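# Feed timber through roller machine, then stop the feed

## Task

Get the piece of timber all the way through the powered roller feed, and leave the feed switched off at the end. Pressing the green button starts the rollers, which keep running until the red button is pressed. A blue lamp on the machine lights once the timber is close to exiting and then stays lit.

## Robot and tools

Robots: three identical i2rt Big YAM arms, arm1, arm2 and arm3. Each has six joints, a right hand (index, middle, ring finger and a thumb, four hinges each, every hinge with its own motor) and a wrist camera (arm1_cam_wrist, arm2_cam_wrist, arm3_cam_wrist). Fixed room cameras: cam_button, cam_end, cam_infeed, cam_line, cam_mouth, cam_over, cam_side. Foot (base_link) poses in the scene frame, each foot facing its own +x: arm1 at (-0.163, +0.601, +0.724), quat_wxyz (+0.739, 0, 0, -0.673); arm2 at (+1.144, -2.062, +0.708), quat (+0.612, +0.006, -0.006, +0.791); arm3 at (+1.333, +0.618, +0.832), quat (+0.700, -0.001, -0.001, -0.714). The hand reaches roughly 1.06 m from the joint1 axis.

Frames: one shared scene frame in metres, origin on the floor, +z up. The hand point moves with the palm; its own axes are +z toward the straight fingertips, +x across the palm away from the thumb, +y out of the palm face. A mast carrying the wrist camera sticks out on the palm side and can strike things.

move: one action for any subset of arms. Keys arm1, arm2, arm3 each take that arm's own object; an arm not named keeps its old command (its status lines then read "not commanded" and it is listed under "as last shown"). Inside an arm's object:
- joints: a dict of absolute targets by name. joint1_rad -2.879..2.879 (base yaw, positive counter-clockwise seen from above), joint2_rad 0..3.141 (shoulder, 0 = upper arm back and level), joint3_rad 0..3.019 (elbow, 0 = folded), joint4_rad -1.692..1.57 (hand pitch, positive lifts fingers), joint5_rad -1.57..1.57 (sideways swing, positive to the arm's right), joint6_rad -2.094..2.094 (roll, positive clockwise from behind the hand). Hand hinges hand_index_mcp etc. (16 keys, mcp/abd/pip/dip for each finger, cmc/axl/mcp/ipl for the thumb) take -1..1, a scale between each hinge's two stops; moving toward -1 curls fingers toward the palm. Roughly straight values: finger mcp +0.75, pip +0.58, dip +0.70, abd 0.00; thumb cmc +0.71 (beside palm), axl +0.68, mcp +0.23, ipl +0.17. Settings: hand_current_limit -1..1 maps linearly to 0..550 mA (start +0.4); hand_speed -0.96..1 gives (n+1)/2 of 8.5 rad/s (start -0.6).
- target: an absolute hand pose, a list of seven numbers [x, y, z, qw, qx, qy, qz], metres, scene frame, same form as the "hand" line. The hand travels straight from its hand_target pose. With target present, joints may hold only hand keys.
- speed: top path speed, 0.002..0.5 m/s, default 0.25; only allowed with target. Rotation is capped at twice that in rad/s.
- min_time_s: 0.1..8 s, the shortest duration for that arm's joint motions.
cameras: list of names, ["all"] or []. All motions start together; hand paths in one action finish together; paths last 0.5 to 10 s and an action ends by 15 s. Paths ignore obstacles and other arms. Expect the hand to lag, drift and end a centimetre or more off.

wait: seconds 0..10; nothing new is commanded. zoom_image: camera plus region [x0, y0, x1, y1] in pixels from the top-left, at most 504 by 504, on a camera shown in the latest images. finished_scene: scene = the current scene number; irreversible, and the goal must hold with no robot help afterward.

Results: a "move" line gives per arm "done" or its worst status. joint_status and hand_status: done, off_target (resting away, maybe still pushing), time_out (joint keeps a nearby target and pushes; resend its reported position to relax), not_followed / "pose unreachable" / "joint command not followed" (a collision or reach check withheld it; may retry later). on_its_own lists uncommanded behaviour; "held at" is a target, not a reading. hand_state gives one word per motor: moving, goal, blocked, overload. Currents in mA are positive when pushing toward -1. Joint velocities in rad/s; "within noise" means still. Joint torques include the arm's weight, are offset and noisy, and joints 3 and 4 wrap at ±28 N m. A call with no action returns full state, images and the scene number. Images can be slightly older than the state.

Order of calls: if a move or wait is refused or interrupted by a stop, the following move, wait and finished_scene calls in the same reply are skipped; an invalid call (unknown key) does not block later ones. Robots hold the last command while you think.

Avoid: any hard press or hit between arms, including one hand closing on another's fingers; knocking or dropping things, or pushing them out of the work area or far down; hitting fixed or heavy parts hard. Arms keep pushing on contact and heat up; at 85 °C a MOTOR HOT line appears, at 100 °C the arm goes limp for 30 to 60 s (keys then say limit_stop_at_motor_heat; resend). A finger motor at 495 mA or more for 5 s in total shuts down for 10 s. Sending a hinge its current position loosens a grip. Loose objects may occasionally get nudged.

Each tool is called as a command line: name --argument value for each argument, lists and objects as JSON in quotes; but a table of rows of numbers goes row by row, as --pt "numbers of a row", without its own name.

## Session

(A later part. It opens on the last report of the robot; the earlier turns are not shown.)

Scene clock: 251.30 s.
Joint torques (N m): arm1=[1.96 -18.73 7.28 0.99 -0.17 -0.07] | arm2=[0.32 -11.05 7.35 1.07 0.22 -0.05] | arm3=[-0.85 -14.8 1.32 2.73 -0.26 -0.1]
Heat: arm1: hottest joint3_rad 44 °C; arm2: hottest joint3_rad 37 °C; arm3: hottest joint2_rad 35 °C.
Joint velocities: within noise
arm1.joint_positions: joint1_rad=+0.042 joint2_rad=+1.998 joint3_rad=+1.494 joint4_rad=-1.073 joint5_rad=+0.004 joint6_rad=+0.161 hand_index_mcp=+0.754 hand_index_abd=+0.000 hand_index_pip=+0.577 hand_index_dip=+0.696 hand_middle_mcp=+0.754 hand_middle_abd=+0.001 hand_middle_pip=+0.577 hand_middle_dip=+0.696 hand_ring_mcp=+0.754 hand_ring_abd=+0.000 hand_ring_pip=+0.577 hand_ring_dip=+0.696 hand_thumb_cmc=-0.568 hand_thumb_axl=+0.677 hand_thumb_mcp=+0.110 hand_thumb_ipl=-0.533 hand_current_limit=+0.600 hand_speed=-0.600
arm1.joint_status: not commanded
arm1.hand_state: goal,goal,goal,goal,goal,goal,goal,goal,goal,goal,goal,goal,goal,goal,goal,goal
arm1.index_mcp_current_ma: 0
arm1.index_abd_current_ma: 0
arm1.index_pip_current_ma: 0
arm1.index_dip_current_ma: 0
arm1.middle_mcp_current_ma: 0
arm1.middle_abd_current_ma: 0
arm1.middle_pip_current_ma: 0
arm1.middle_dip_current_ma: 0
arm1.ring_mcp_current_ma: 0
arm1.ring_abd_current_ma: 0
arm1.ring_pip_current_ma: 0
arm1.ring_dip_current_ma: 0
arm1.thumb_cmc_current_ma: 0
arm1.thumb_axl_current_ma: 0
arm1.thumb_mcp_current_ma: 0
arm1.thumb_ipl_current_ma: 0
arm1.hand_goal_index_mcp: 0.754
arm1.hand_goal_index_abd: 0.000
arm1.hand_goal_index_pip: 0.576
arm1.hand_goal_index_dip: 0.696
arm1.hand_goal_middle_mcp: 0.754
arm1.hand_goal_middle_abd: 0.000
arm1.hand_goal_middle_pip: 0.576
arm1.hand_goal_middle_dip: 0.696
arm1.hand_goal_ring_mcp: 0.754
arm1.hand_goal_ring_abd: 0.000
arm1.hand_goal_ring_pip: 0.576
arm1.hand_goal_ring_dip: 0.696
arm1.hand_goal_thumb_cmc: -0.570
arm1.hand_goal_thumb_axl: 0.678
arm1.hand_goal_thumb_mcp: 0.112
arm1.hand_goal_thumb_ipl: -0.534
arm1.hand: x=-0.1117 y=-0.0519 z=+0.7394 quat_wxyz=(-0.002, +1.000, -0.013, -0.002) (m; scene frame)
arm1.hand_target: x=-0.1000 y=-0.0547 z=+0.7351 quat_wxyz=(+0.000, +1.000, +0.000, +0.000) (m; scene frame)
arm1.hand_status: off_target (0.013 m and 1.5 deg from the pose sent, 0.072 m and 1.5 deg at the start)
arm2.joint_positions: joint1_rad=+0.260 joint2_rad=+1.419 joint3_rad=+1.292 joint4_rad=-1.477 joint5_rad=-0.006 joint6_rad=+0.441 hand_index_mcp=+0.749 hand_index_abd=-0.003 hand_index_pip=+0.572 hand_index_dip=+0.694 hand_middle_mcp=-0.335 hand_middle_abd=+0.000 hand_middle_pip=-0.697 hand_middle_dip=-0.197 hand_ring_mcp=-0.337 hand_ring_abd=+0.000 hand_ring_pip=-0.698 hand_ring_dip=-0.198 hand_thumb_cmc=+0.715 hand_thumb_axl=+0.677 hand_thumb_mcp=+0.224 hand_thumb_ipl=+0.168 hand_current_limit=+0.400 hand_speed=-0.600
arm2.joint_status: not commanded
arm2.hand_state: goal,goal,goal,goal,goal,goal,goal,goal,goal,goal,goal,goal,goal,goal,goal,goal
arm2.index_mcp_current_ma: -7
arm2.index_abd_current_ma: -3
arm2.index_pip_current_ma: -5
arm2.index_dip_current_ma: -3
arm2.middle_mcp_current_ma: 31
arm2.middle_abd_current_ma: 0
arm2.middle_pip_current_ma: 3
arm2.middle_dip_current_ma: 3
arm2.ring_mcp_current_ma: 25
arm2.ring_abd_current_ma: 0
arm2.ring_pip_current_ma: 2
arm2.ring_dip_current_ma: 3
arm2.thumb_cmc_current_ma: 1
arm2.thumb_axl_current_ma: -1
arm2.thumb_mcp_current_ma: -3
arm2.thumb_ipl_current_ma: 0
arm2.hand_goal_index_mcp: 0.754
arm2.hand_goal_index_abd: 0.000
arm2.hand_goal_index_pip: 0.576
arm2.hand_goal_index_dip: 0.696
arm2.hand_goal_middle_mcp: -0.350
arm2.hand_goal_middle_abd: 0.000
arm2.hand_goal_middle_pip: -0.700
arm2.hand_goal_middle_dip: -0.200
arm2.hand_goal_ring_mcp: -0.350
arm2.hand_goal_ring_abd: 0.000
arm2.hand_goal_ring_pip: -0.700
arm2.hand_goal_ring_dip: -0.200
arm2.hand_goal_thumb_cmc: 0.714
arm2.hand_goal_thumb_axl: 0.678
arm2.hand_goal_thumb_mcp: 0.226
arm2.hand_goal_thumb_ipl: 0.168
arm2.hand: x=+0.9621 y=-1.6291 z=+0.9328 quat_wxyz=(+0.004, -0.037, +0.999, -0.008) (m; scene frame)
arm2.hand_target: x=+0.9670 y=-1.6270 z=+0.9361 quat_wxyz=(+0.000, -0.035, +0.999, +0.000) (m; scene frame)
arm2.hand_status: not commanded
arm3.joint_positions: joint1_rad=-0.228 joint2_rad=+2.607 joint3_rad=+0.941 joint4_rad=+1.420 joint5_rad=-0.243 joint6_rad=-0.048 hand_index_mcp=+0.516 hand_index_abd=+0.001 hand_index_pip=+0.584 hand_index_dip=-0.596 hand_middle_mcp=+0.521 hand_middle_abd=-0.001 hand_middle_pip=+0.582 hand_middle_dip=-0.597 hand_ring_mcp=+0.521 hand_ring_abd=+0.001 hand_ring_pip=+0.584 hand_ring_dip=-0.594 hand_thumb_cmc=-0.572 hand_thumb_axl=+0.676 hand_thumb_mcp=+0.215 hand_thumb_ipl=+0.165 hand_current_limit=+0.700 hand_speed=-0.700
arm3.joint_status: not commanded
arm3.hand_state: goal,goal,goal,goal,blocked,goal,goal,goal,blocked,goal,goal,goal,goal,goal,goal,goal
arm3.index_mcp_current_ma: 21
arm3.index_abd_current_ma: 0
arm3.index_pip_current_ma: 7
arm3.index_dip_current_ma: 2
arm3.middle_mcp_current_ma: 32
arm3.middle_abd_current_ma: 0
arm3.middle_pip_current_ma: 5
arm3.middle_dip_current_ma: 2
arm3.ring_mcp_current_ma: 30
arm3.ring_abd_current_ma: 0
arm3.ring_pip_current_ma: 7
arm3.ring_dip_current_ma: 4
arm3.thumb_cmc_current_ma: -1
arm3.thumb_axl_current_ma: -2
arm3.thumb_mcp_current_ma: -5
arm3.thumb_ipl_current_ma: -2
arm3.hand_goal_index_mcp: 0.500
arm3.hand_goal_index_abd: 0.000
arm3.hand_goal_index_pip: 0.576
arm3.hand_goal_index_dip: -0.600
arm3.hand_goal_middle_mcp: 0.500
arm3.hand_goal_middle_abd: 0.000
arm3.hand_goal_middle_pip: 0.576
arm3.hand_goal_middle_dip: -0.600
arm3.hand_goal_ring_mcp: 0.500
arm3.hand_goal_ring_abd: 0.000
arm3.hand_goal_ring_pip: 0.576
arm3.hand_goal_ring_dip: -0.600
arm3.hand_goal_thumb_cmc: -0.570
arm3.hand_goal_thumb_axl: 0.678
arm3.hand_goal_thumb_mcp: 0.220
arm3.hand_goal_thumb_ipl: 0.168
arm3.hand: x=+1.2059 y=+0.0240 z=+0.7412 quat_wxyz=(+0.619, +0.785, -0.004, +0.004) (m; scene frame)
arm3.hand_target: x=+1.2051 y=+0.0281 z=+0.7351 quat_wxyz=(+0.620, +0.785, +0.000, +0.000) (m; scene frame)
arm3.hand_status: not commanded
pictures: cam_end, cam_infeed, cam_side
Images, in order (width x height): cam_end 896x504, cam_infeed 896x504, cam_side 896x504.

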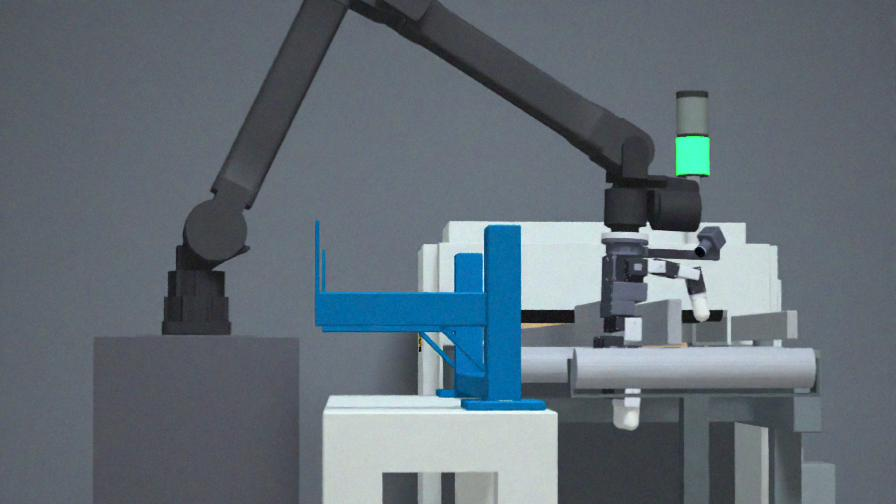

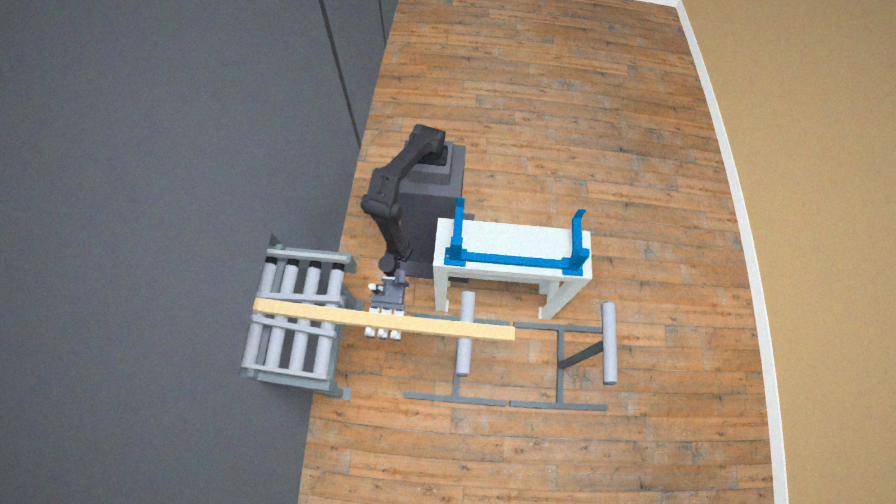

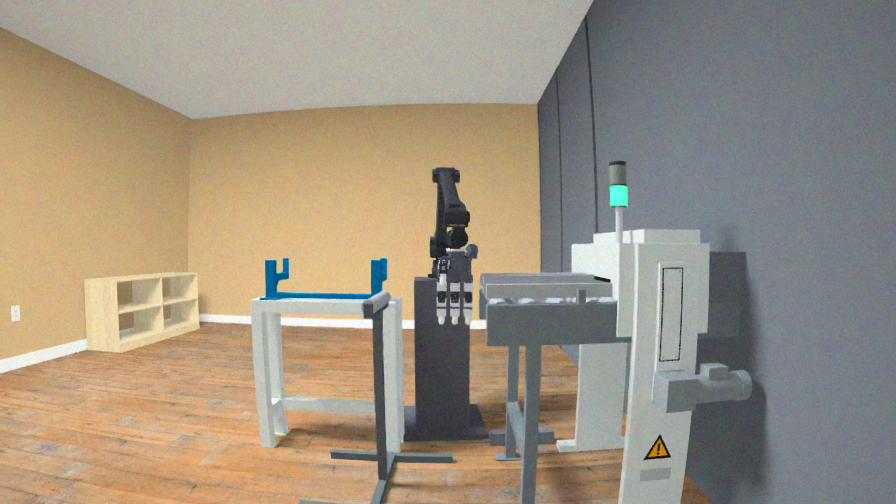

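move --arm3 '{"target": [1.200, 0.022, 0.772, 0.63, 0.776, -0.008, 0.001], "speed": 0.06, "joints": {"hand_current_limit": 0.1}}'

move --arm3 '{"joints": {"hand_thumb_mcp": -0.42, "hand_thumb_ipl": 0.005, "hand_index_mcp": 0.47, "hand_middle_mcp": 0.47, "hand_ring_mcp": 0.47}}' --cameras '["cam_line", "cam_infeed"]'

move --arm3 '{"target": [1.150, 0.020, 0.771, 0.63, 0.776, -0.008, 0.001], "speed": 0.06}' --cameras '["cam_line", "cam_infeed"]'

Scene clock: 262.33 s.
Joint torques (N m): arm1=[1.85 -18.73 7.34 1.02 -0.17 -0.07] | arm2=[0.32 -11.05 7.35 1.06 0.22 -0.05] | arm3=[-1.03 -17.32 0.73 1.81 -0.02 0.09]
Heat: arm1: hottest joint3_rad 42 °C; arm2: hottest joint3_rad 36 °C; arm3: hottest joint2_rad 35 °C.
move: arm3 done
Joint velocities: within noise
arm1, arm2: as last shown
arm3.joint_positions: joint1_rad=-0.228 joint2_rad=+2.555 joint3_rad=+0.915 joint4_rad=+1.420 joint5_rad=-0.243 joint6_rad=-0.048 hand_index_mcp=+0.519 hand_index_abd=+0.001 hand_index_pip=+0.584 hand_index_dip=-0.597 hand_middle_mcp=+0.521 hand_middle_abd=-0.001 hand_middle_pip=+0.582 hand_middle_dip=-0.597 hand_ring_mcp=+0.520 hand_ring_abd=+0.001 hand_ring_pip=+0.583 hand_ring_dip=-0.597 hand_thumb_cmc=-0.572 hand_thumb_axl=+0.676 hand_thumb_mcp=+0.215 hand_thumb_ipl=+0.165 hand_current_limit=+0.100 hand_speed=-0.700
arm3.joint_status: all done
arm3.hand_state: goal,goal,goal,goal,blocked,goal,goal,goal,goal,goal,goal,goal,goal,goal,goal,goal
arm3.index_mcp_current_ma: 28
arm3.index_abd_current_ma: 0
arm3.index_pip_current_ma: 7
arm3.index_dip_current_ma: 2
arm3.middle_mcp_current_ma: 32
arm3.middle_abd_current_ma: 0
arm3.middle_pip_current_ma: 5
arm3.middle_dip_current_ma: 2
arm3.ring_mcp_current_ma: 29
arm3.ring_abd_current_ma: 0
arm3.ring_pip_current_ma: 5
arm3.ring_dip_current_ma: 2
arm3.thumb_cmc_current_ma: -1
arm3.thumb_axl_current_ma: -2
arm3.thumb_mcp_current_ma: -5
arm3.thumb_ipl_current_ma: -2
arm3.hand_goal_index_mcp: 0.500
arm3.hand_goal_index_abd: 0.000
arm3.hand_goal_index_pip: 0.576
arm3.hand_goal_index_dip: -0.600
arm3.hand_goal_middle_mcp: 0.500
arm3.hand_goal_middle_abd: 0.000
arm3.hand_goal_middle_pip: 0.576
arm3.hand_goal_middle_dip: -0.600
arm3.hand_goal_ring_mcp: 0.500
arm3.hand_goal_ring_abd: 0.000
arm3.hand_goal_ring_pip: 0.576
arm3.hand_goal_ring_dip: -0.600
arm3.hand_goal_thumb_cmc: -0.570
arm3.hand_goal_thumb_axl: 0.678
arm3.hand_goal_thumb_mcp: 0.220
arm3.hand_goal_thumb_ipl: 0.168
arm3.hand: x=+1.2055 y=+0.0225 z=+0.7656 quat_wxyz=(+0.629, +0.778, -0.002, +0.002) (m; scene frame)
arm3.hand_target: x=+1.2000 y=+0.0221 z=+0.7718 quat_wxyz=(+0.630, +0.776, -0.008, +0.001) (m; scene frame)
arm3.hand_status: done (0.008 m and 0.7 deg from the pose sent, 0.031 m and 1.7 deg at the start)
pictures: none

Scene clock: 263.63 s.
Joint torques (N m): arm1=[1.9 -18.78 7.27 0.95 -0.17 -0.07] | arm2=[0.26 -10.99 7.34 1.06 0.23 -0.04] | arm3=[-0.56 -17.32 0.94 1.96 -0.28 0.11]
Heat: arm1: hottest joint3_rad 42 °C; arm2: hottest joint3_rad 36 °C; arm3: hottest joint2_rad 35 °C.
move: arm3 off_target
Joint velocities: within noise
arm1, arm2: as last shown
arm3.joint_positions: joint1_rad=-0.234 joint2_rad=+2.555 joint3_rad=+0.913 joint4_rad=+1.417 joint5_rad=-0.237 joint6_rad=-0.048 hand_index_mcp=+0.495 hand_index_abd=+0.002 hand_index_pip=+0.585 hand_index_dip=-0.594 hand_middle_mcp=+0.495 hand_middle_abd=-0.001 hand_middle_pip=+0.582 hand_middle_dip=-0.597 hand_ring_mcp=+0.500 hand_ring_abd=+0.001 hand_ring_pip=+0.583 hand_ring_dip=-0.597 hand_thumb_cmc=-0.566 hand_thumb_axl=+0.684 hand_thumb_mcp=-0.396 hand_thumb_ipl=+0.011 hand_current_limit=+0.100 hand_speed=-0.700
arm3.joint_status: hand_index_mcp off_target (ended at +0.495, target +0.470); hand_middle_mcp off_target (ended at +0.495, target +0.470); hand_ring_mcp off_target (ended at +0.500, target +0.470); hand_thumb_mcp off_target (ended at -0.396, target -0.420); the others done
arm3.hand_state: blocked,goal,goal,goal,blocked,goal,goal,goal,blocked,goal,goal,goal,goal,goal,blocked,goal
arm3.index_mcp_current_ma: 39
arm3.index_abd_current_ma: 1
arm3.index_pip_current_ma: 9
arm3.index_dip_current_ma: 4
arm3.middle_mcp_current_ma: 40
arm3.middle_abd_current_ma: 0
arm3.middle_pip_current_ma: 5
arm3.middle_dip_current_ma: 2
arm3.ring_mcp_current_ma: 53
arm3.ring_abd_current_ma: 0
arm3.ring_pip_current_ma: 5
arm3.ring_dip_current_ma: 2
arm3.thumb_cmc_current_ma: 3
arm3.thumb_axl_current_ma: 5
arm3.thumb_mcp_current_ma: 51
arm3.thumb_ipl_current_ma: 5
arm3.hand_goal_index_mcp: 0.470
arm3.hand_goal_index_abd: 0.000
arm3.hand_goal_index_pip: 0.576
arm3.hand_goal_index_dip: -0.600
arm3.hand_goal_middle_mcp: 0.470
arm3.hand_goal_middle_abd: 0.000
arm3.hand_goal_middle_pip: 0.576
arm3.hand_goal_middle_dip: -0.600
arm3.hand_goal_ring_mcp: 0.470
arm3.hand_goal_ring_abd: 0.000
arm3.hand_goal_ring_pip: 0.576
arm3.hand_goal_ring_dip: -0.600
arm3.hand_goal_thumb_cmc: -0.570
arm3.hand_goal_thumb_axl: 0.678
arm3.hand_goal_thumb_mcp: -0.420
arm3.hand_goal_thumb_ipl: 0.006
arm3.hand: x=+1.2014 y=+0.0239 z=+0.7643 quat_wxyz=(+0.627, +0.779, -0.006, -0.002) (m; scene frame)
arm3.hand_target: x=+1.2000 y=+0.0220 z=+0.7719 quat_wxyz=(+0.630, +0.776, -0.008, +0.001) (m; scene frame)
arm3.hand_status: not commanded
pictures: cam_infeed, cam_line
Images, in order (width x height): cam_infeed 896x504, cam_line 896x504.

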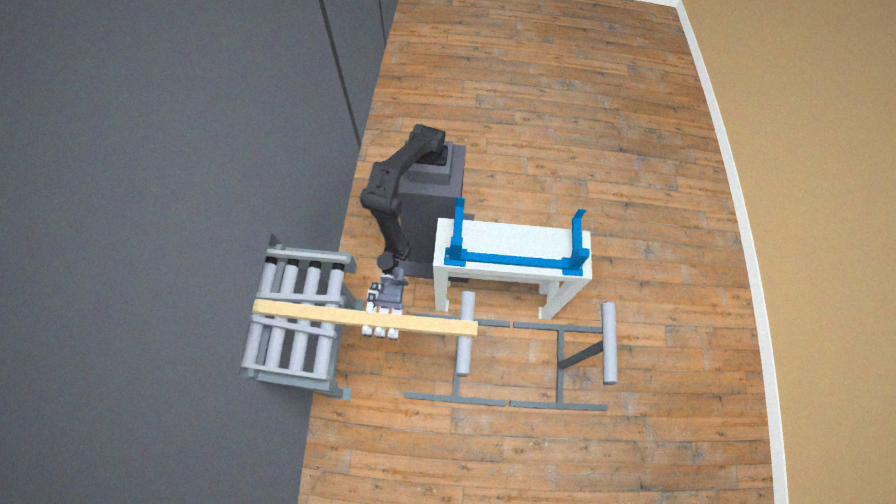

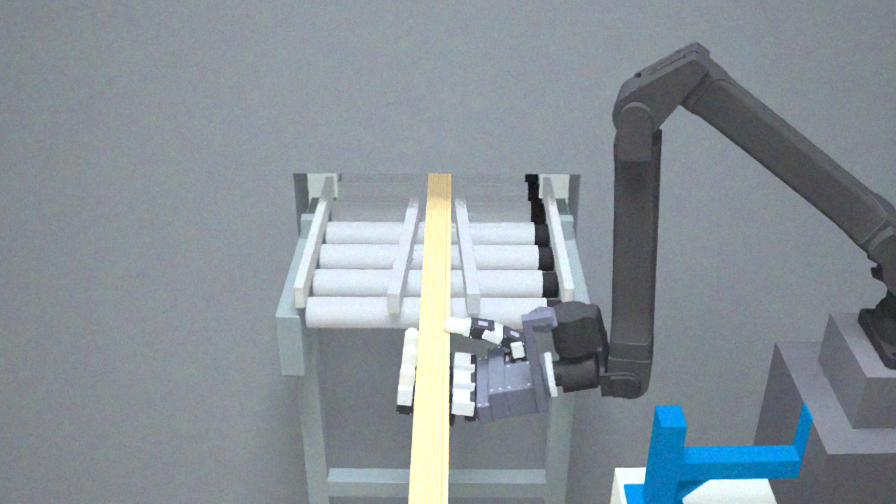

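Scene clock: 265.13 s.
Joint torques (N m): arm1=[1.85 -18.9 7.32 0.98 -0.16 -0.06] | arm2=[0.32 -11.05 7.36 1.07 0.22 -0.04] | arm3=[-0.03 -17.55 1.76 1.69 -0.67 -0.02]
Heat: arm1: hottest joint3_rad 42 °C; arm2: hottest joint3_rad 36 °C; arm3: hottest joint2_rad 35 °C.
move: arm3 done
Joint velocities: within noise
arm1, arm2: as last shown
arm3.joint_positions: joint1_rad=-0.349 joint2_rad=+2.551 joint3_rad=+0.952 joint4_rad=+1.368 joint5_rad=-0.335 joint6_rad=-0.059 hand_index_mcp=+0.496 hand_index_abd=+0.005 hand_index_pip=+0.593 hand_index_dip=-0.588 hand_middle_mcp=+0.493 hand_middle_abd=-0.001 hand_middle_pip=+0.582 hand_middle_dip=-0.597 hand_ring_mcp=+0.498 hand_ring_abd=+0.001 hand_ring_pip=+0.583 hand_ring_dip=-0.597 hand_thumb_cmc=-0.562 hand_thumb_axl=+0.689 hand_thumb_mcp=-0.396 hand_thumb_ipl=+0.017 hand_current_limit=+0.100 hand_speed=-0.700
arm3.joint_status: not commanded
arm3.hand_state: blocked,goal,goal,goal,blocked,goal,goal,goal,blocked,goal,goal,goal,goal,goal,blocked,goal
arm3.index_mcp_current_ma: 42
arm3.index_abd_current_ma: 3
arm3.index_pip_current_ma: 20
arm3.index_dip_current_ma: 13
arm3.middle_mcp_current_ma: 36
arm3.middle_abd_current_ma: 0
arm3.middle_pip_current_ma: 5
arm3.middle_dip_current_ma: 2
arm3.ring_mcp_current_ma: 48
arm3.ring_abd_current_ma: 0
arm3.ring_pip_current_ma: 5
arm3.ring_dip_current_ma: 2
arm3.thumb_cmc_current_ma: 8
arm3.thumb_axl_current_ma: 14
arm3.thumb_mcp_current_ma: 52
arm3.thumb_ipl_current_ma: 16
arm3.hand_goal_index_mcp: 0.470
arm3.hand_goal_index_abd: 0.000
arm3.hand_goal_index_pip: 0.576
arm3.hand_goal_index_dip: -0.600
arm3.hand_goal_middle_mcp: 0.470
arm3.hand_goal_middle_abd: 0.000
arm3.hand_goal_middle_pip: 0.576
arm3.hand_goal_middle_dip: -0.600
arm3.hand_goal_ring_mcp: 0.470
arm3.hand_goal_ring_abd: 0.000
arm3.hand_goal_ring_pip: 0.576
arm3.hand_goal_ring_dip: -0.600
arm3.hand_goal_thumb_cmc: -0.570
arm3.hand_goal_thumb_axl: 0.678
arm3.hand_goal_thumb_mcp: -0.420
arm3.hand_goal_thumb_ipl: 0.006
arm3.hand: x=+1.1461 y=+0.0247 z=+0.7643 quat_wxyz=(+0.627, +0.779, -0.017, -0.003) (m; scene frame)
arm3.hand_target: x=+1.1499 y=+0.0202 z=+0.7709 quat_wxyz=(+0.630, +0.776, -0.008, +0.001) (m; scene frame)
arm3.hand_status: done (0.009 m and 1.2 deg from the pose sent, 0.052 m and 0.6 deg at the start)
pictures: cam_infeed, cam_line
Images, in order (width x height): cam_infeed 896x504, cam_line 896x504.

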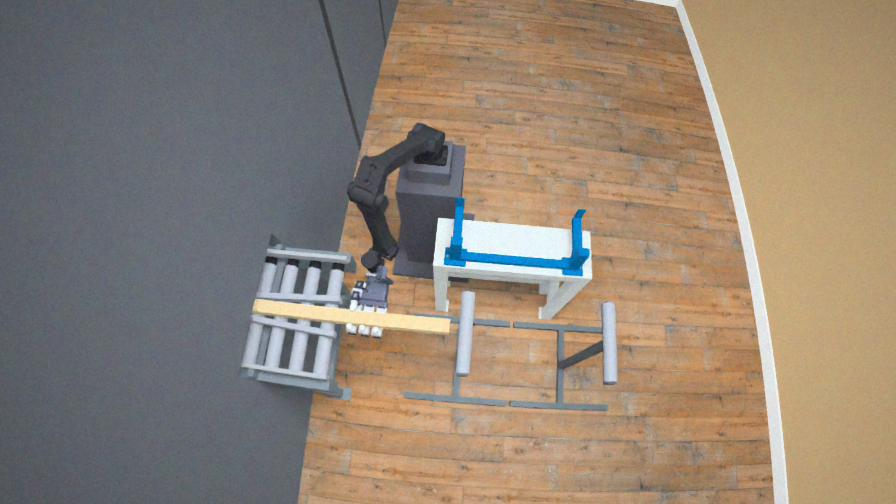

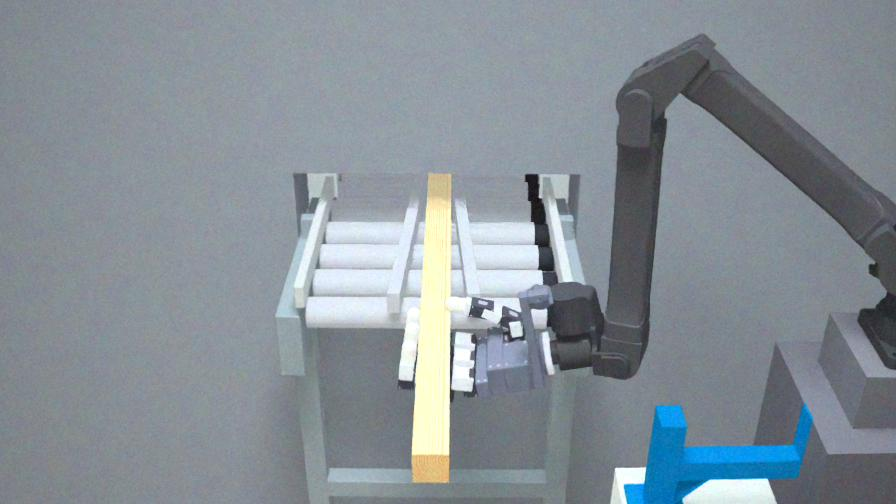

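move --arm3 '{"joints": {"hand_thumb_mcp": 0.22, "hand_thumb_ipl": 0.167, "hand_index_mcp": 0.52, "hand_middle_mcp": 0.52, "hand_ring_mcp": 0.52}}' --cameras '["cam_infeed", "cam_line"]'

move --arm3 '{"target": [1.150, 0.026, 0.740, 0.62, 0.785, 0, 0], "speed": 0.06}' --arm2 '{"target": [0.973, -1.621, 0.936, 0, -0.035, 0.9994, 0], "speed": 0.06}' --cameras '["cam_infeed", "cam_over", "cam_button"]'

Scene clock: 270.77 s.
Joint torques (N m): arm1=[1.79 -18.78 7.38 0.99 -0.18 -0.05] | arm2=[0.32 -11.11 7.35 1.09 0.22 -0.04] | arm3=[-0.21 -17.26 1.77 1.87 -0.21 -0.05]
Heat: arm1: hottest joint3_rad 42 °C; arm2: hottest joint3_rad 36 °C; arm3: hottest joint2_rad 35 °C.
move: arm3 done
Joint velocities: within noise
arm1, arm2: as last shown
arm3.joint_positions: joint1_rad=-0.349 joint2_rad=+2.551 joint3_rad=+0.952 joint4_rad=+1.365 joint5_rad=-0.346 joint6_rad=-0.059 hand_index_mcp=+0.528 hand_index_abd=+0.004 hand_index_pip=+0.584 hand_index_dip=-0.597 hand_middle_mcp=+0.528 hand_middle_abd=-0.001 hand_middle_pip=+0.582 hand_middle_dip=-0.597 hand_ring_mcp=+0.527 hand_ring_abd=+0.001 hand_ring_pip=+0.582 hand_ring_dip=-0.597 hand_thumb_cmc=-0.566 hand_thumb_axl=+0.680 hand_thumb_mcp=+0.215 hand_thumb_ipl=+0.165 hand_current_limit=+0.100 hand_speed=-0.700
arm3.joint_status: all done
arm3.hand_state: goal,goal,goal,goal,goal,goal,goal,goal,goal,goal,goal,goal,goal,goal,goal,goal
arm3.index_mcp_current_ma: 8
arm3.index_abd_current_ma: 2
arm3.index_pip_current_ma: 7
arm3.index_dip_current_ma: 2
arm3.middle_mcp_current_ma: 8
arm3.middle_abd_current_ma: 0
arm3.middle_pip_current_ma: 4
arm3.middle_dip_current_ma: 2
arm3.ring_mcp_current_ma: 6
arm3.ring_abd_current_ma: 0
arm3.ring_pip_current_ma: 5
arm3.ring_dip_current_ma: 2
arm3.thumb_cmc_current_ma: 3
arm3.thumb_axl_current_ma: 2
arm3.thumb_mcp_current_ma: -5
arm3.thumb_ipl_current_ma: -2
arm3.hand_goal_index_mcp: 0.520
arm3.hand_goal_index_abd: 0.000
arm3.hand_goal_index_pip: 0.576
arm3.hand_goal_index_dip: -0.600
arm3.hand_goal_middle_mcp: 0.520
arm3.hand_goal_middle_abd: 0.000
arm3.hand_goal_middle_pip: 0.576
arm3.hand_goal_middle_dip: -0.600
arm3.hand_goal_ring_mcp: 0.520
arm3.hand_goal_ring_abd: 0.000
arm3.hand_goal_ring_pip: 0.576
arm3.hand_goal_ring_dip: -0.600
arm3.hand_goal_thumb_cmc: -0.570
arm3.hand_goal_thumb_axl: 0.678
arm3.hand_goal_thumb_mcp: 0.220
arm3.hand_goal_thumb_ipl: 0.168
arm3.hand: x=+1.1480 y=+0.0242 z=+0.7637 quat_wxyz=(+0.626, +0.779, -0.014, +0.002) (m; scene frame)
arm3.hand_target: x=+1.1499 y=+0.0202 z=+0.7709 quat_wxyz=(+0.630, +0.776, -0.008, +0.001) (m; scene frame)
arm3.hand_status: not commanded
pictures: cam_infeed, cam_line
Images, in order (width x height): cam_infeed 896x504, cam_line 896x504.

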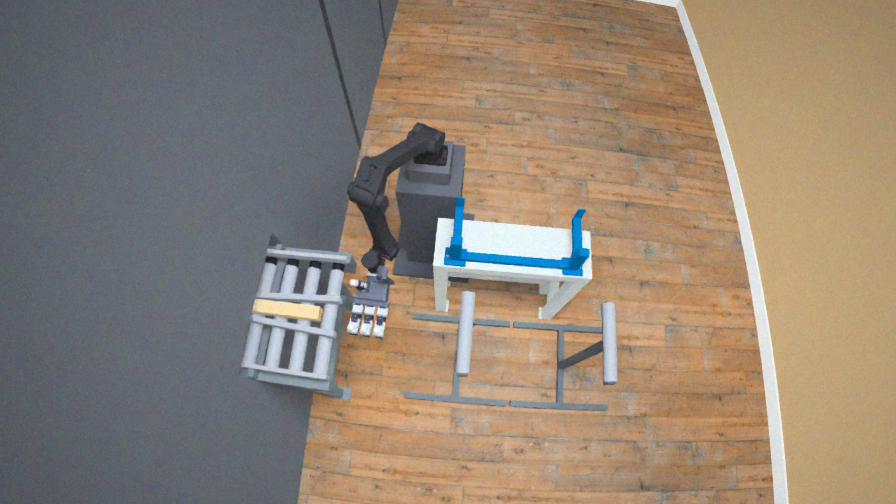

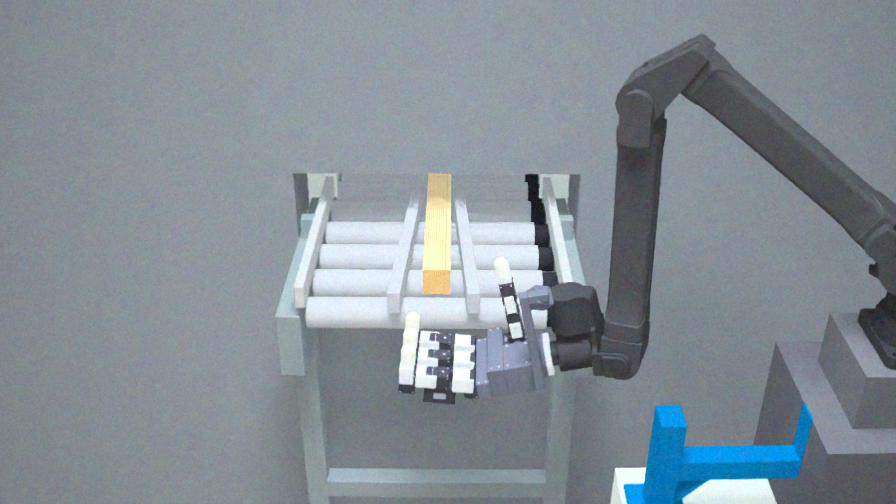

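Scene clock: 272.10 s.
Joint torques (N m): arm1=[1.85 -18.78 7.32 0.96 -0.17 -0.06] | arm2=[0.21 -10.64 7.84 1.07 0.23 -0.04] | arm3=[-1.08 -15.38 2.4 2.18 -0.24 -0.06]
Heat: arm1: hottest joint3_rad 42 °C; arm2: hottest joint3_rad 36 °C; arm3: hottest joint2_rad 35 °C.
move: arm2 done; arm3 done
Joint velocities: within noise
arm1: as last shown
arm2.joint_positions: joint1_rad=+0.241 joint2_rad=+1.419 joint3_rad=+1.292 joint4_rad=-1.477 joint5_rad=-0.006 joint6_rad=+0.421 hand_index_mcp=+0.749 hand_index_abd=-0.003 hand_index_pip=+0.572 hand_index_dip=+0.694 hand_middle_mcp=-0.335 hand_middle_abd=+0.000 hand_middle_pip=-0.697 hand_middle_dip=-0.197 hand_ring_mcp=-0.337 hand_ring_abd=+0.000 hand_ring_pip=-0.698 hand_ring_dip=-0.198 hand_thumb_cmc=+0.715 hand_thumb_axl=+0.677 hand_thumb_mcp=+0.224 hand_thumb_ipl=+0.168 hand_current_limit=+0.400 hand_speed=-0.600
arm2.joint_status: not commanded
arm2.hand_state: goal,goal,goal,goal,goal,goal,goal,goal,goal,goal,goal,goal,goal,goal,goal,goal
arm2.index_mcp_current_ma: -7
arm2.index_abd_current_ma: -3
arm2.index_pip_current_ma: -5
arm2.index_dip_current_ma: -3
arm2.middle_mcp_current_ma: 31
arm2.middle_abd_current_ma: 0
arm2.middle_pip_current_ma: 3
arm2.middle_dip_current_ma: 3
arm2.ring_mcp_current_ma: 25
arm2.ring_abd_current_ma: 0
arm2.ring_pip_current_ma: 2
arm2.ring_dip_current_ma: 3
arm2.thumb_cmc_current_ma: 1
arm2.thumb_axl_current_ma: -1
arm2.thumb_mcp_current_ma: -3
arm2.thumb_ipl_current_ma: 0
arm2.hand_goal_index_mcp: 0.754
arm2.hand_goal_index_abd: 0.000
arm2.hand_goal_index_pip: 0.576
arm2.hand_goal_index_dip: 0.696
arm2.hand_goal_middle_mcp: -0.350
arm2.hand_goal_middle_abd: 0.000
arm2.hand_goal_middle_pip: -0.700
arm2.hand_goal_middle_dip: -0.200
arm2.hand_goal_ring_mcp: -0.350
arm2.hand_goal_ring_abd: 0.000
arm2.hand_goal_ring_pip: -0.700
arm2.hand_goal_ring_dip: -0.200
arm2.hand_goal_thumb_cmc: 0.714
arm2.hand_goal_thumb_axl: 0.678
arm2.hand_goal_thumb_mcp: 0.226
arm2.hand_goal_thumb_ipl: 0.168
arm2.hand: x=+0.9687 y=-1.6254 z=+0.9328 quat_wxyz=(+0.004, -0.037, +0.999, -0.008) (m; scene frame)
arm2.hand_target: x=+0.9731 y=-1.6210 z=+0.9361 quat_wxyz=(+0.000, -0.035, +0.999, +0.000) (m; scene frame)
arm2.hand_status: done (0.007 m and 1.0 deg from the pose sent, 0.014 m and 1.0 deg at the start)
arm3.joint_positions: joint1_rad=-0.349 joint2_rad=+2.595 joint3_rad=+0.970 joint4_rad=+1.365 joint5_rad=-0.363 joint6_rad=-0.083 hand_index_mcp=+0.528 hand_index_abd=+0.004 hand_index_pip=+0.584 hand_index_dip=-0.597 hand_middle_mcp=+0.528 hand_middle_abd=-0.001 hand_middle_pip=+0.582 hand_middle_dip=-0.597 hand_ring_mcp=+0.527 hand_ring_abd=+0.001 hand_ring_pip=+0.582 hand_ring_dip=-0.597 hand_thumb_cmc=-0.566 hand_thumb_axl=+0.680 hand_thumb_mcp=+0.215 hand_thumb_ipl=+0.165 hand_current_limit=+0.100 hand_speed=-0.700
arm3.joint_status: not commanded
arm3.hand_state: goal,goal,goal,goal,goal,goal,goal,goal,goal,goal,goal,goal,goal,goal,goal,goal
arm3.index_mcp_current_ma: 8
arm3.index_abd_current_ma: 2
arm3.index_pip_current_ma: 7
arm3.index_dip_current_ma: 2
arm3.middle_mcp_current_ma: 8
arm3.middle_abd_current_ma: 0
arm3.middle_pip_current_ma: 4
arm3.middle_dip_current_ma: 2
arm3.ring_mcp_current_ma: 6
arm3.ring_abd_current_ma: 0
arm3.ring_pip_current_ma: 5
arm3.ring_dip_current_ma: 2
arm3.thumb_cmc_current_ma: 3
arm3.thumb_axl_current_ma: 2
arm3.thumb_mcp_current_ma: -5
arm3.thumb_ipl_current_ma: -2
arm3.hand_goal_index_mcp: 0.520
arm3.hand_goal_index_abd: 0.000
arm3.hand_goal_index_pip: 0.576
arm3.hand_goal_index_dip: -0.600
arm3.hand_goal_middle_mcp: 0.520
arm3.hand_goal_middle_abd: 0.000
arm3.hand_goal_middle_pip: 0.576
arm3.hand_goal_middle_dip: -0.600
arm3.hand_goal_ring_mcp: 0.520
arm3.hand_goal_ring_abd: 0.000
arm3.hand_goal_ring_pip: 0.576
arm3.hand_goal_ring_dip: -0.600
arm3.hand_goal_thumb_cmc: -0.570
arm3.hand_goal_thumb_axl: 0.678
arm3.hand_goal_thumb_mcp: 0.220
arm3.hand_goal_thumb_ipl: 0.168
arm3.hand: x=+1.1540 y=+0.0264 z=+0.7423 quat_wxyz=(+0.617, +0.787, -0.002, +0.005) (m; scene frame)
arm3.hand_target: x=+1.1499 y=+0.0261 z=+0.7400 quat_wxyz=(+0.620, +0.785, +0.000, +0.000) (m; scene frame)
arm3.hand_status: done (0.005 m and 0.7 deg from the pose sent, 0.024 m and 1.9 deg at the start)
pictures: cam_button, cam_infeed, cam_over
Images, in order (width x height): cam_button 896x504, cam_infeed 896x504, cam_over 896x504.

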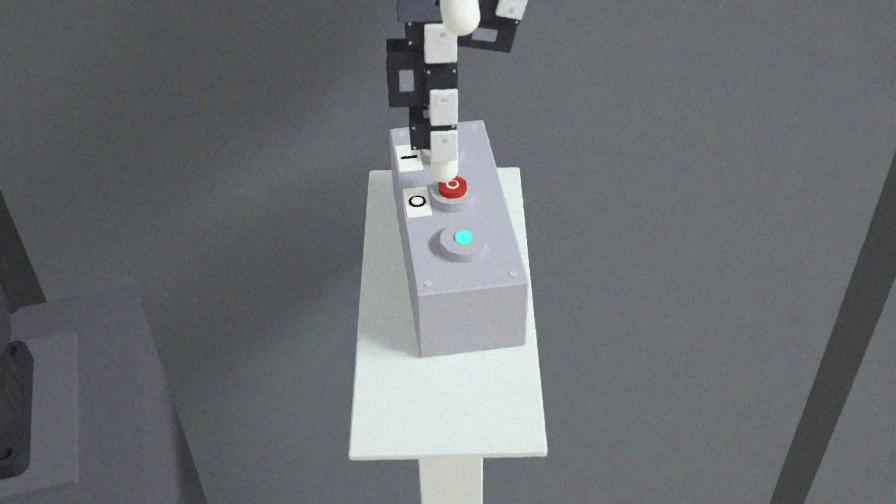

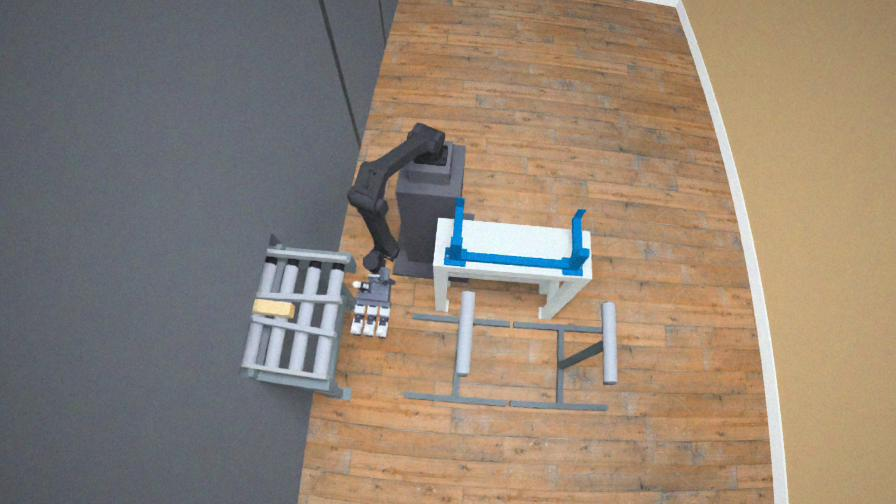

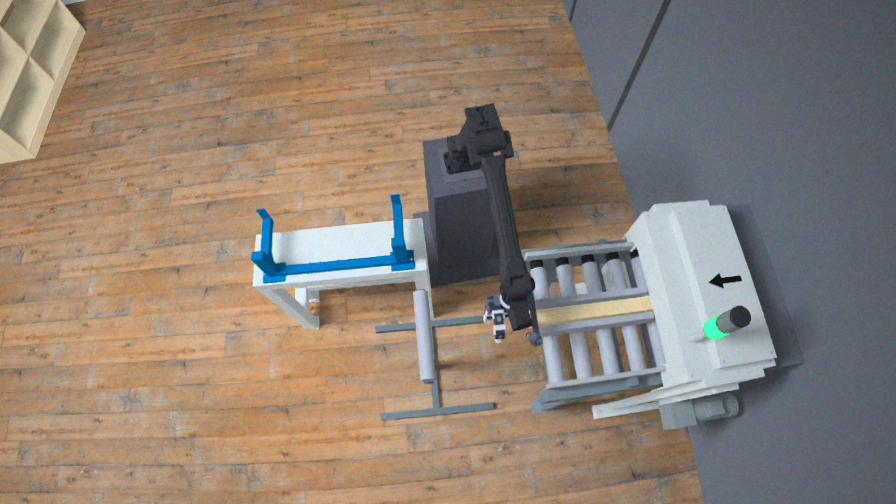

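move --arm2 '{"target": [0.976, -1.617, 0.933, 0, -0.035, 0.9994, 0], "speed": 0.04}' --cameras '["cam_over", "cam_button"]'

wait --seconds 2 --cameras '["cam_over", "cam_infeed", "cam_end"]'

Scene clock: 277.50 s.
Joint torques (N m): arm1=[2.02 -18.9 7.36 1.01 -0.18 -0.07] | arm2=[0.21 -10.05 7.73 1.1 0.22 -0.05] | arm3=[-0.56 -15.27 2.33 2.24 -0.24 -0.04]
Heat: arm1: hottest joint3_rad 41 °C; arm2: hottest joint3_rad 35 °C; arm3: hottest joint2_rad 35 °C.
move: arm2 done
Joint velocities: within noise
arm1, arm3: as last shown
arm2.joint_positions: joint1_rad=+0.230 joint2_rad=+1.419 joint3_rad=+1.292 joint4_rad=-1.470 joint5_rad=-0.006 joint6_rad=+0.411 hand_index_mcp=+0.749 hand_index_abd=-0.003 hand_index_pip=+0.572 hand_index_dip=+0.694 hand_middle_mcp=-0.335 hand_middle_abd=+0.000 hand_middle_pip=-0.697 hand_middle_dip=-0.197 hand_ring_mcp=-0.337 hand_ring_abd=+0.000 hand_ring_pip=-0.698 hand_ring_dip=-0.198 hand_thumb_cmc=+0.715 hand_thumb_axl=+0.677 hand_thumb_mcp=+0.224 hand_thumb_ipl=+0.168 hand_current_limit=+0.400 hand_speed=-0.600
arm2.joint_status: not commanded
arm2.hand_state: goal,goal,goal,goal,goal,goal,goal,goal,goal,goal,goal,goal,goal,goal,goal,goal
arm2.index_mcp_current_ma: -7
arm2.index_abd_current_ma: -3
arm2.index_pip_current_ma: -5
arm2.index_dip_current_ma: -3
arm2.middle_mcp_current_ma: 31
arm2.middle_abd_current_ma: 0
arm2.middle_pip_current_ma: 3
arm2.middle_dip_current_ma: 3
arm2.ring_mcp_current_ma: 25
arm2.ring_abd_current_ma: 0
arm2.ring_pip_current_ma: 2
arm2.ring_dip_current_ma: 3
arm2.thumb_cmc_current_ma: 1
arm2.thumb_axl_current_ma: -1
arm2.thumb_mcp_current_ma: -3
arm2.thumb_ipl_current_ma: 0
arm2.hand_goal_index_mcp: 0.754
arm2.hand_goal_index_abd: 0.000
arm2.hand_goal_index_pip: 0.576
arm2.hand_goal_index_dip: 0.696
arm2.hand_goal_middle_mcp: -0.350
arm2.hand_goal_middle_abd: 0.000
arm2.hand_goal_middle_pip: -0.700
arm2.hand_goal_middle_dip: -0.200
arm2.hand_goal_ring_mcp: -0.350
arm2.hand_goal_ring_abd: 0.000
arm2.hand_goal_ring_pip: -0.700
arm2.hand_goal_ring_dip: -0.200
arm2.hand_goal_thumb_cmc: 0.714
arm2.hand_goal_thumb_axl: 0.678
arm2.hand_goal_thumb_mcp: 0.226
arm2.hand_goal_thumb_ipl: 0.168
arm2.hand: x=+0.9716 y=-1.6217 z=+0.9333 quat_wxyz=(+0.002, -0.037, +0.999, -0.005) (m; scene frame)
arm2.hand_target: x=+0.9760 y=-1.6171 z=+0.9331 quat_wxyz=(+0.000, -0.035, +0.999, +0.000) (m; scene frame)
arm2.hand_status: done (0.006 m and 0.6 deg from the pose sent, 0.011 m and 1.0 deg at the start)
arm3.hand: x=+1.1541 y=+0.0264 z=+0.7423 quat_wxyz=(+0.617, +0.787, -0.002, +0.005) (m; scene frame)
pictures: cam_button, cam_over
Images, in order (width x height): cam_button 896x504, cam_over 896x504.

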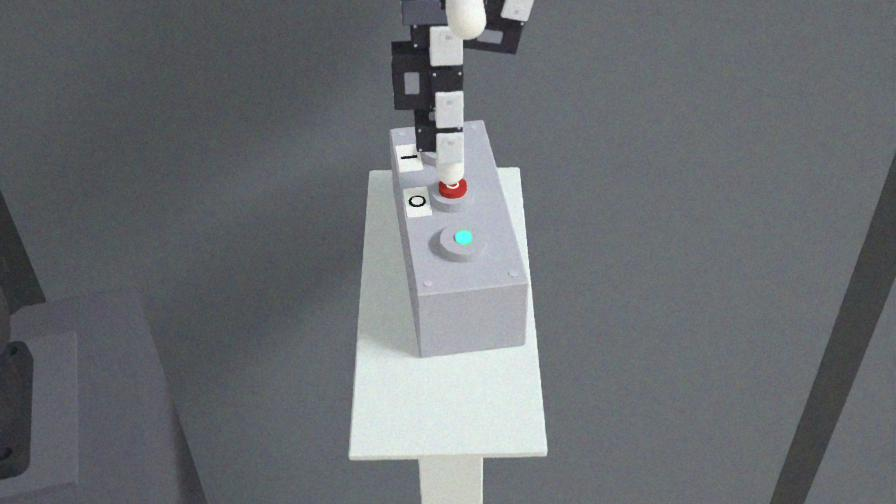

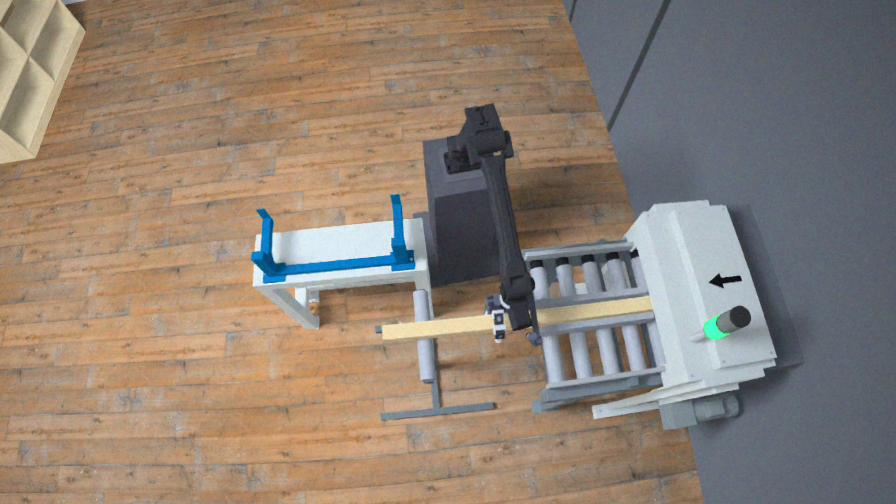

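Scene clock: 279.50 s.
Joint torques (N m): arm1=[1.9 -18.84 7.34 0.98 -0.16 -0.06] | arm2=[0.26 -10.11 7.73 1.1 0.23 -0.05] | arm3=[-0.79 -15.44 2.4 2.19 -0.25 -0.05]
Heat: arm1: hottest joint3_rad 41 °C; arm2: hottest joint3_rad 35 °C; arm3: hottest joint2_rad 35 °C.
Joint velocities: within noise
arm1.joint_positions: joint1_rad=+0.042 joint2_rad=+1.998 joint3_rad=+1.494 joint4_rad=-1.073 joint5_rad=+0.004 joint6_rad=+0.161 hand_index_mcp=+0.754 hand_index_abd=+0.000 hand_index_pip=+0.577 hand_index_dip=+0.696 hand_middle_mcp=+0.754 hand_middle_abd=+0.001 hand_middle_pip=+0.577 hand_middle_dip=+0.696 hand_ring_mcp=+0.754 hand_ring_abd=+0.000 hand_ring_pip=+0.577 hand_ring_dip=+0.696 hand_thumb_cmc=-0.568 hand_thumb_axl=+0.677 hand_thumb_mcp=+0.110 hand_thumb_ipl=-0.533 hand_current_limit=+0.600 hand_speed=-0.600
arm1.joint_status: not commanded
arm1.hand_state: goal,goal,goal,goal,goal,goal,goal,goal,goal,goal,goal,goal,goal,goal,goal,goal
arm1.index_mcp_current_ma: 0
arm1.index_abd_current_ma: 0
arm1.index_pip_current_ma: 0
arm1.index_dip_current_ma: 0
arm1.middle_mcp_current_ma: 0
arm1.middle_abd_current_ma: 0
arm1.middle_pip_current_ma: 0
arm1.middle_dip_current_ma: 0
arm1.ring_mcp_current_ma: 0
arm1.ring_abd_current_ma: 0
arm1.ring_pip_current_ma: 0
arm1.ring_dip_current_ma: 0
arm1.thumb_cmc_current_ma: 0
arm1.thumb_axl_current_ma: 0
arm1.thumb_mcp_current_ma: 0
arm1.thumb_ipl_current_ma: 0
arm1.hand_goal_index_mcp: 0.754
arm1.hand_goal_index_abd: 0.000
arm1.hand_goal_index_pip: 0.576
arm1.hand_goal_index_dip: 0.696
arm1.hand_goal_middle_mcp: 0.754
arm1.hand_goal_middle_abd: 0.000
arm1.hand_goal_middle_pip: 0.576
arm1.hand_goal_middle_dip: 0.696
arm1.hand_goal_ring_mcp: 0.754
arm1.hand_goal_ring_abd: 0.000
arm1.hand_goal_ring_pip: 0.576
arm1.hand_goal_ring_dip: 0.696
arm1.hand_goal_thumb_cmc: -0.570
arm1.hand_goal_thumb_axl: 0.678
arm1.hand_goal_thumb_mcp: 0.112
arm1.hand_goal_thumb_ipl: -0.534
arm1.hand: x=-0.1117 y=-0.0519 z=+0.7394 quat_wxyz=(-0.002, +1.000, -0.013, -0.002) (m; scene frame)
arm1.hand_target: x=-0.1000 y=-0.0547 z=+0.7351 quat_wxyz=(+0.000, +1.000, +0.000, +0.000) (m; scene frame)
arm1.hand_status: not commanded
arm2.joint_positions: joint1_rad=+0.230 joint2_rad=+1.419 joint3_rad=+1.292 joint4_rad=-1.470 joint5_rad=-0.006 joint6_rad=+0.410 hand_index_mcp=+0.749 hand_index_abd=-0.003 hand_index_pip=+0.572 hand_index_dip=+0.694 hand_middle_mcp=-0.335 hand_middle_abd=+0.000 hand_middle_pip=-0.697 hand_middle_dip=-0.197 hand_ring_mcp=-0.337 hand_ring_abd=+0.000 hand_ring_pip=-0.698 hand_ring_dip=-0.198 hand_thumb_cmc=+0.715 hand_thumb_axl=+0.677 hand_thumb_mcp=+0.224 hand_thumb_ipl=+0.168 hand_current_limit=+0.400 hand_speed=-0.600
arm2.joint_status: not commanded
arm2.hand_state: goal,goal,goal,goal,goal,goal,goal,goal,goal,goal,goal,goal,goal,goal,goal,goal
arm2.index_mcp_current_ma: -7
arm2.index_abd_current_ma: -3
arm2.index_pip_current_ma: -5
arm2.index_dip_current_ma: -3
arm2.middle_mcp_current_ma: 31
arm2.middle_abd_current_ma: 0
arm2.middle_pip_current_ma: 3
arm2.middle_dip_current_ma: 3
arm2.ring_mcp_current_ma: 25
arm2.ring_abd_current_ma: 0
arm2.ring_pip_current_ma: 2
arm2.ring_dip_current_ma: 3
arm2.thumb_cmc_current_ma: 1
arm2.thumb_axl_current_ma: -1
arm2.thumb_mcp_current_ma: -3
arm2.thumb_ipl_current_ma: 0
arm2.hand_goal_index_mcp: 0.754
arm2.hand_goal_index_abd: 0.000
arm2.hand_goal_index_pip: 0.576
arm2.hand_goal_index_dip: 0.696
arm2.hand_goal_middle_mcp: -0.350
arm2.hand_goal_middle_abd: 0.000
arm2.hand_goal_middle_pip: -0.700
arm2.hand_goal_middle_dip: -0.200
arm2.hand_goal_ring_mcp: -0.350
arm2.hand_goal_ring_abd: 0.000
arm2.hand_goal_ring_pip: -0.700
arm2.hand_goal_ring_dip: -0.200
arm2.hand_goal_thumb_cmc: 0.714
arm2.hand_goal_thumb_axl: 0.678
arm2.hand_goal_thumb_mcp: 0.226
arm2.hand_goal_thumb_ipl: 0.168
arm2.hand: x=+0.9716 y=-1.6217 z=+0.9333 quat_wxyz=(+0.002, -0.037, +0.999, -0.005) (m; scene frame)
arm2.hand_target: x=+0.9760 y=-1.6171 z=+0.9331 quat_wxyz=(+0.000, -0.035, +0.999, +0.000) (m; scene frame)
arm2.hand_status: done (0.006 m and 0.6 deg from the pose sent, 0.011 m and 1.0 deg at the start)
arm3.joint_positions: joint1_rad=-0.349 joint2_rad=+2.595 joint3_rad=+0.970 joint4_rad=+1.365 joint5_rad=-0.363 joint6_rad=-0.083 hand_index_mcp=+0.528 hand_index_abd=+0.004 hand_index_pip=+0.584 hand_index_dip=-0.597 hand_middle_mcp=+0.528 hand_middle_abd=-0.001 hand_middle_pip=+0.582 hand_middle_dip=-0.597 hand_ring_mcp=+0.527 hand_ring_abd=+0.001 hand_ring_pip=+0.582 hand_ring_dip=-0.597 hand_thumb_cmc=-0.566 hand_thumb_axl=+0.680 hand_thumb_mcp=+0.215 hand_thumb_ipl=+0.165 hand_current_limit=+0.100 hand_speed=-0.700
arm3.joint_status: not commanded
arm3.hand_state: goal,goal,goal,goal,goal,goal,goal,goal,goal,goal,goal,goal,goal,goal,goal,goal
arm3.index_mcp_current_ma: 8
arm3.index_abd_current_ma: 2
arm3.index_pip_current_ma: 7
arm3.index_dip_current_ma: 2
arm3.middle_mcp_current_ma: 8
arm3.middle_abd_current_ma: 0
arm3.middle_pip_current_ma: 4
arm3.middle_dip_current_ma: 2
arm3.ring_mcp_current_ma: 6
arm3.ring_abd_current_ma: 0
arm3.ring_pip_current_ma: 5
arm3.ring_dip_current_ma: 2
arm3.thumb_cmc_current_ma: 3
arm3.thumb_axl_current_ma: 2
arm3.thumb_mcp_current_ma: -5
arm3.thumb_ipl_current_ma: -2
arm3.hand_goal_index_mcp: 0.520
arm3.hand_goal_index_abd: 0.000
arm3.hand_goal_index_pip: 0.576
arm3.hand_goal_index_dip: -0.600
arm3.hand_goal_middle_mcp: 0.520
arm3.hand_goal_middle_abd: 0.000
arm3.hand_goal_middle_pip: 0.576
arm3.hand_goal_middle_dip: -0.600
arm3.hand_goal_ring_mcp: 0.520
arm3.hand_goal_ring_abd: 0.000
arm3.hand_goal_ring_pip: 0.576
arm3.hand_goal_ring_dip: -0.600
arm3.hand_goal_thumb_cmc: -0.570
arm3.hand_goal_thumb_axl: 0.678
arm3.hand_goal_thumb_mcp: 0.220
arm3.hand_goal_thumb_ipl: 0.168
arm3.hand: x=+1.1541 y=+0.0264 z=+0.7423 quat_wxyz=(+0.617, +0.787, -0.002, +0.005) (m; scene frame)
arm3.hand_target: x=+1.1499 y=+0.0261 z=+0.7400 quat_wxyz=(+0.620, +0.785, +0.000, +0.000) (m; scene frame)
arm3.hand_status: not commanded
wait: 2.00 s; at rest by 0.27 s
pictures: cam_end, cam_infeed, cam_over
Images, in order (width x height): cam_end 896x504, cam_infeed 896x504, cam_over 896x504.

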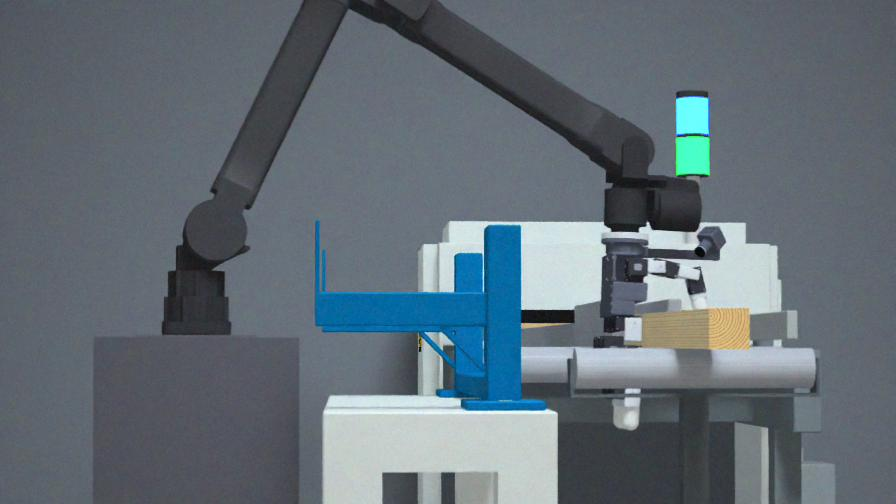

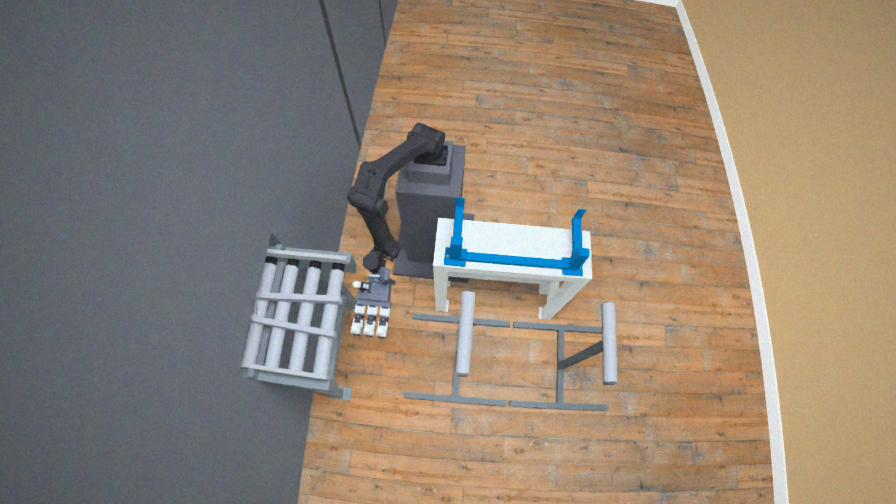

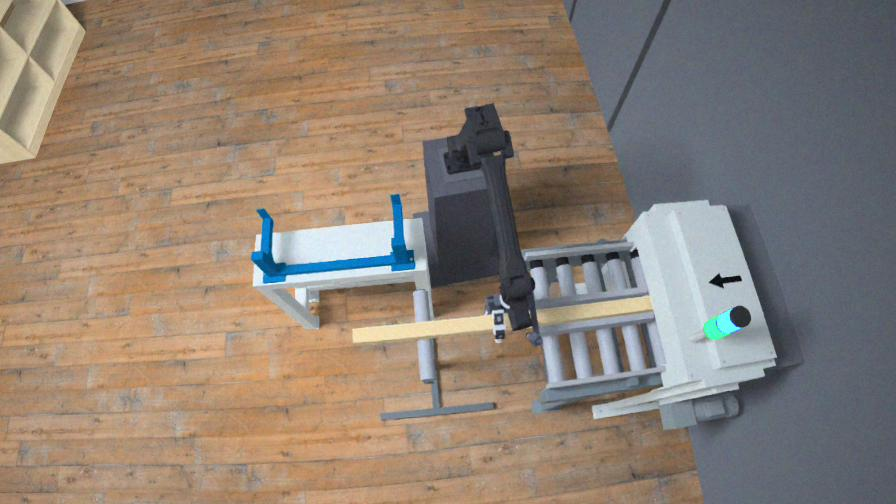

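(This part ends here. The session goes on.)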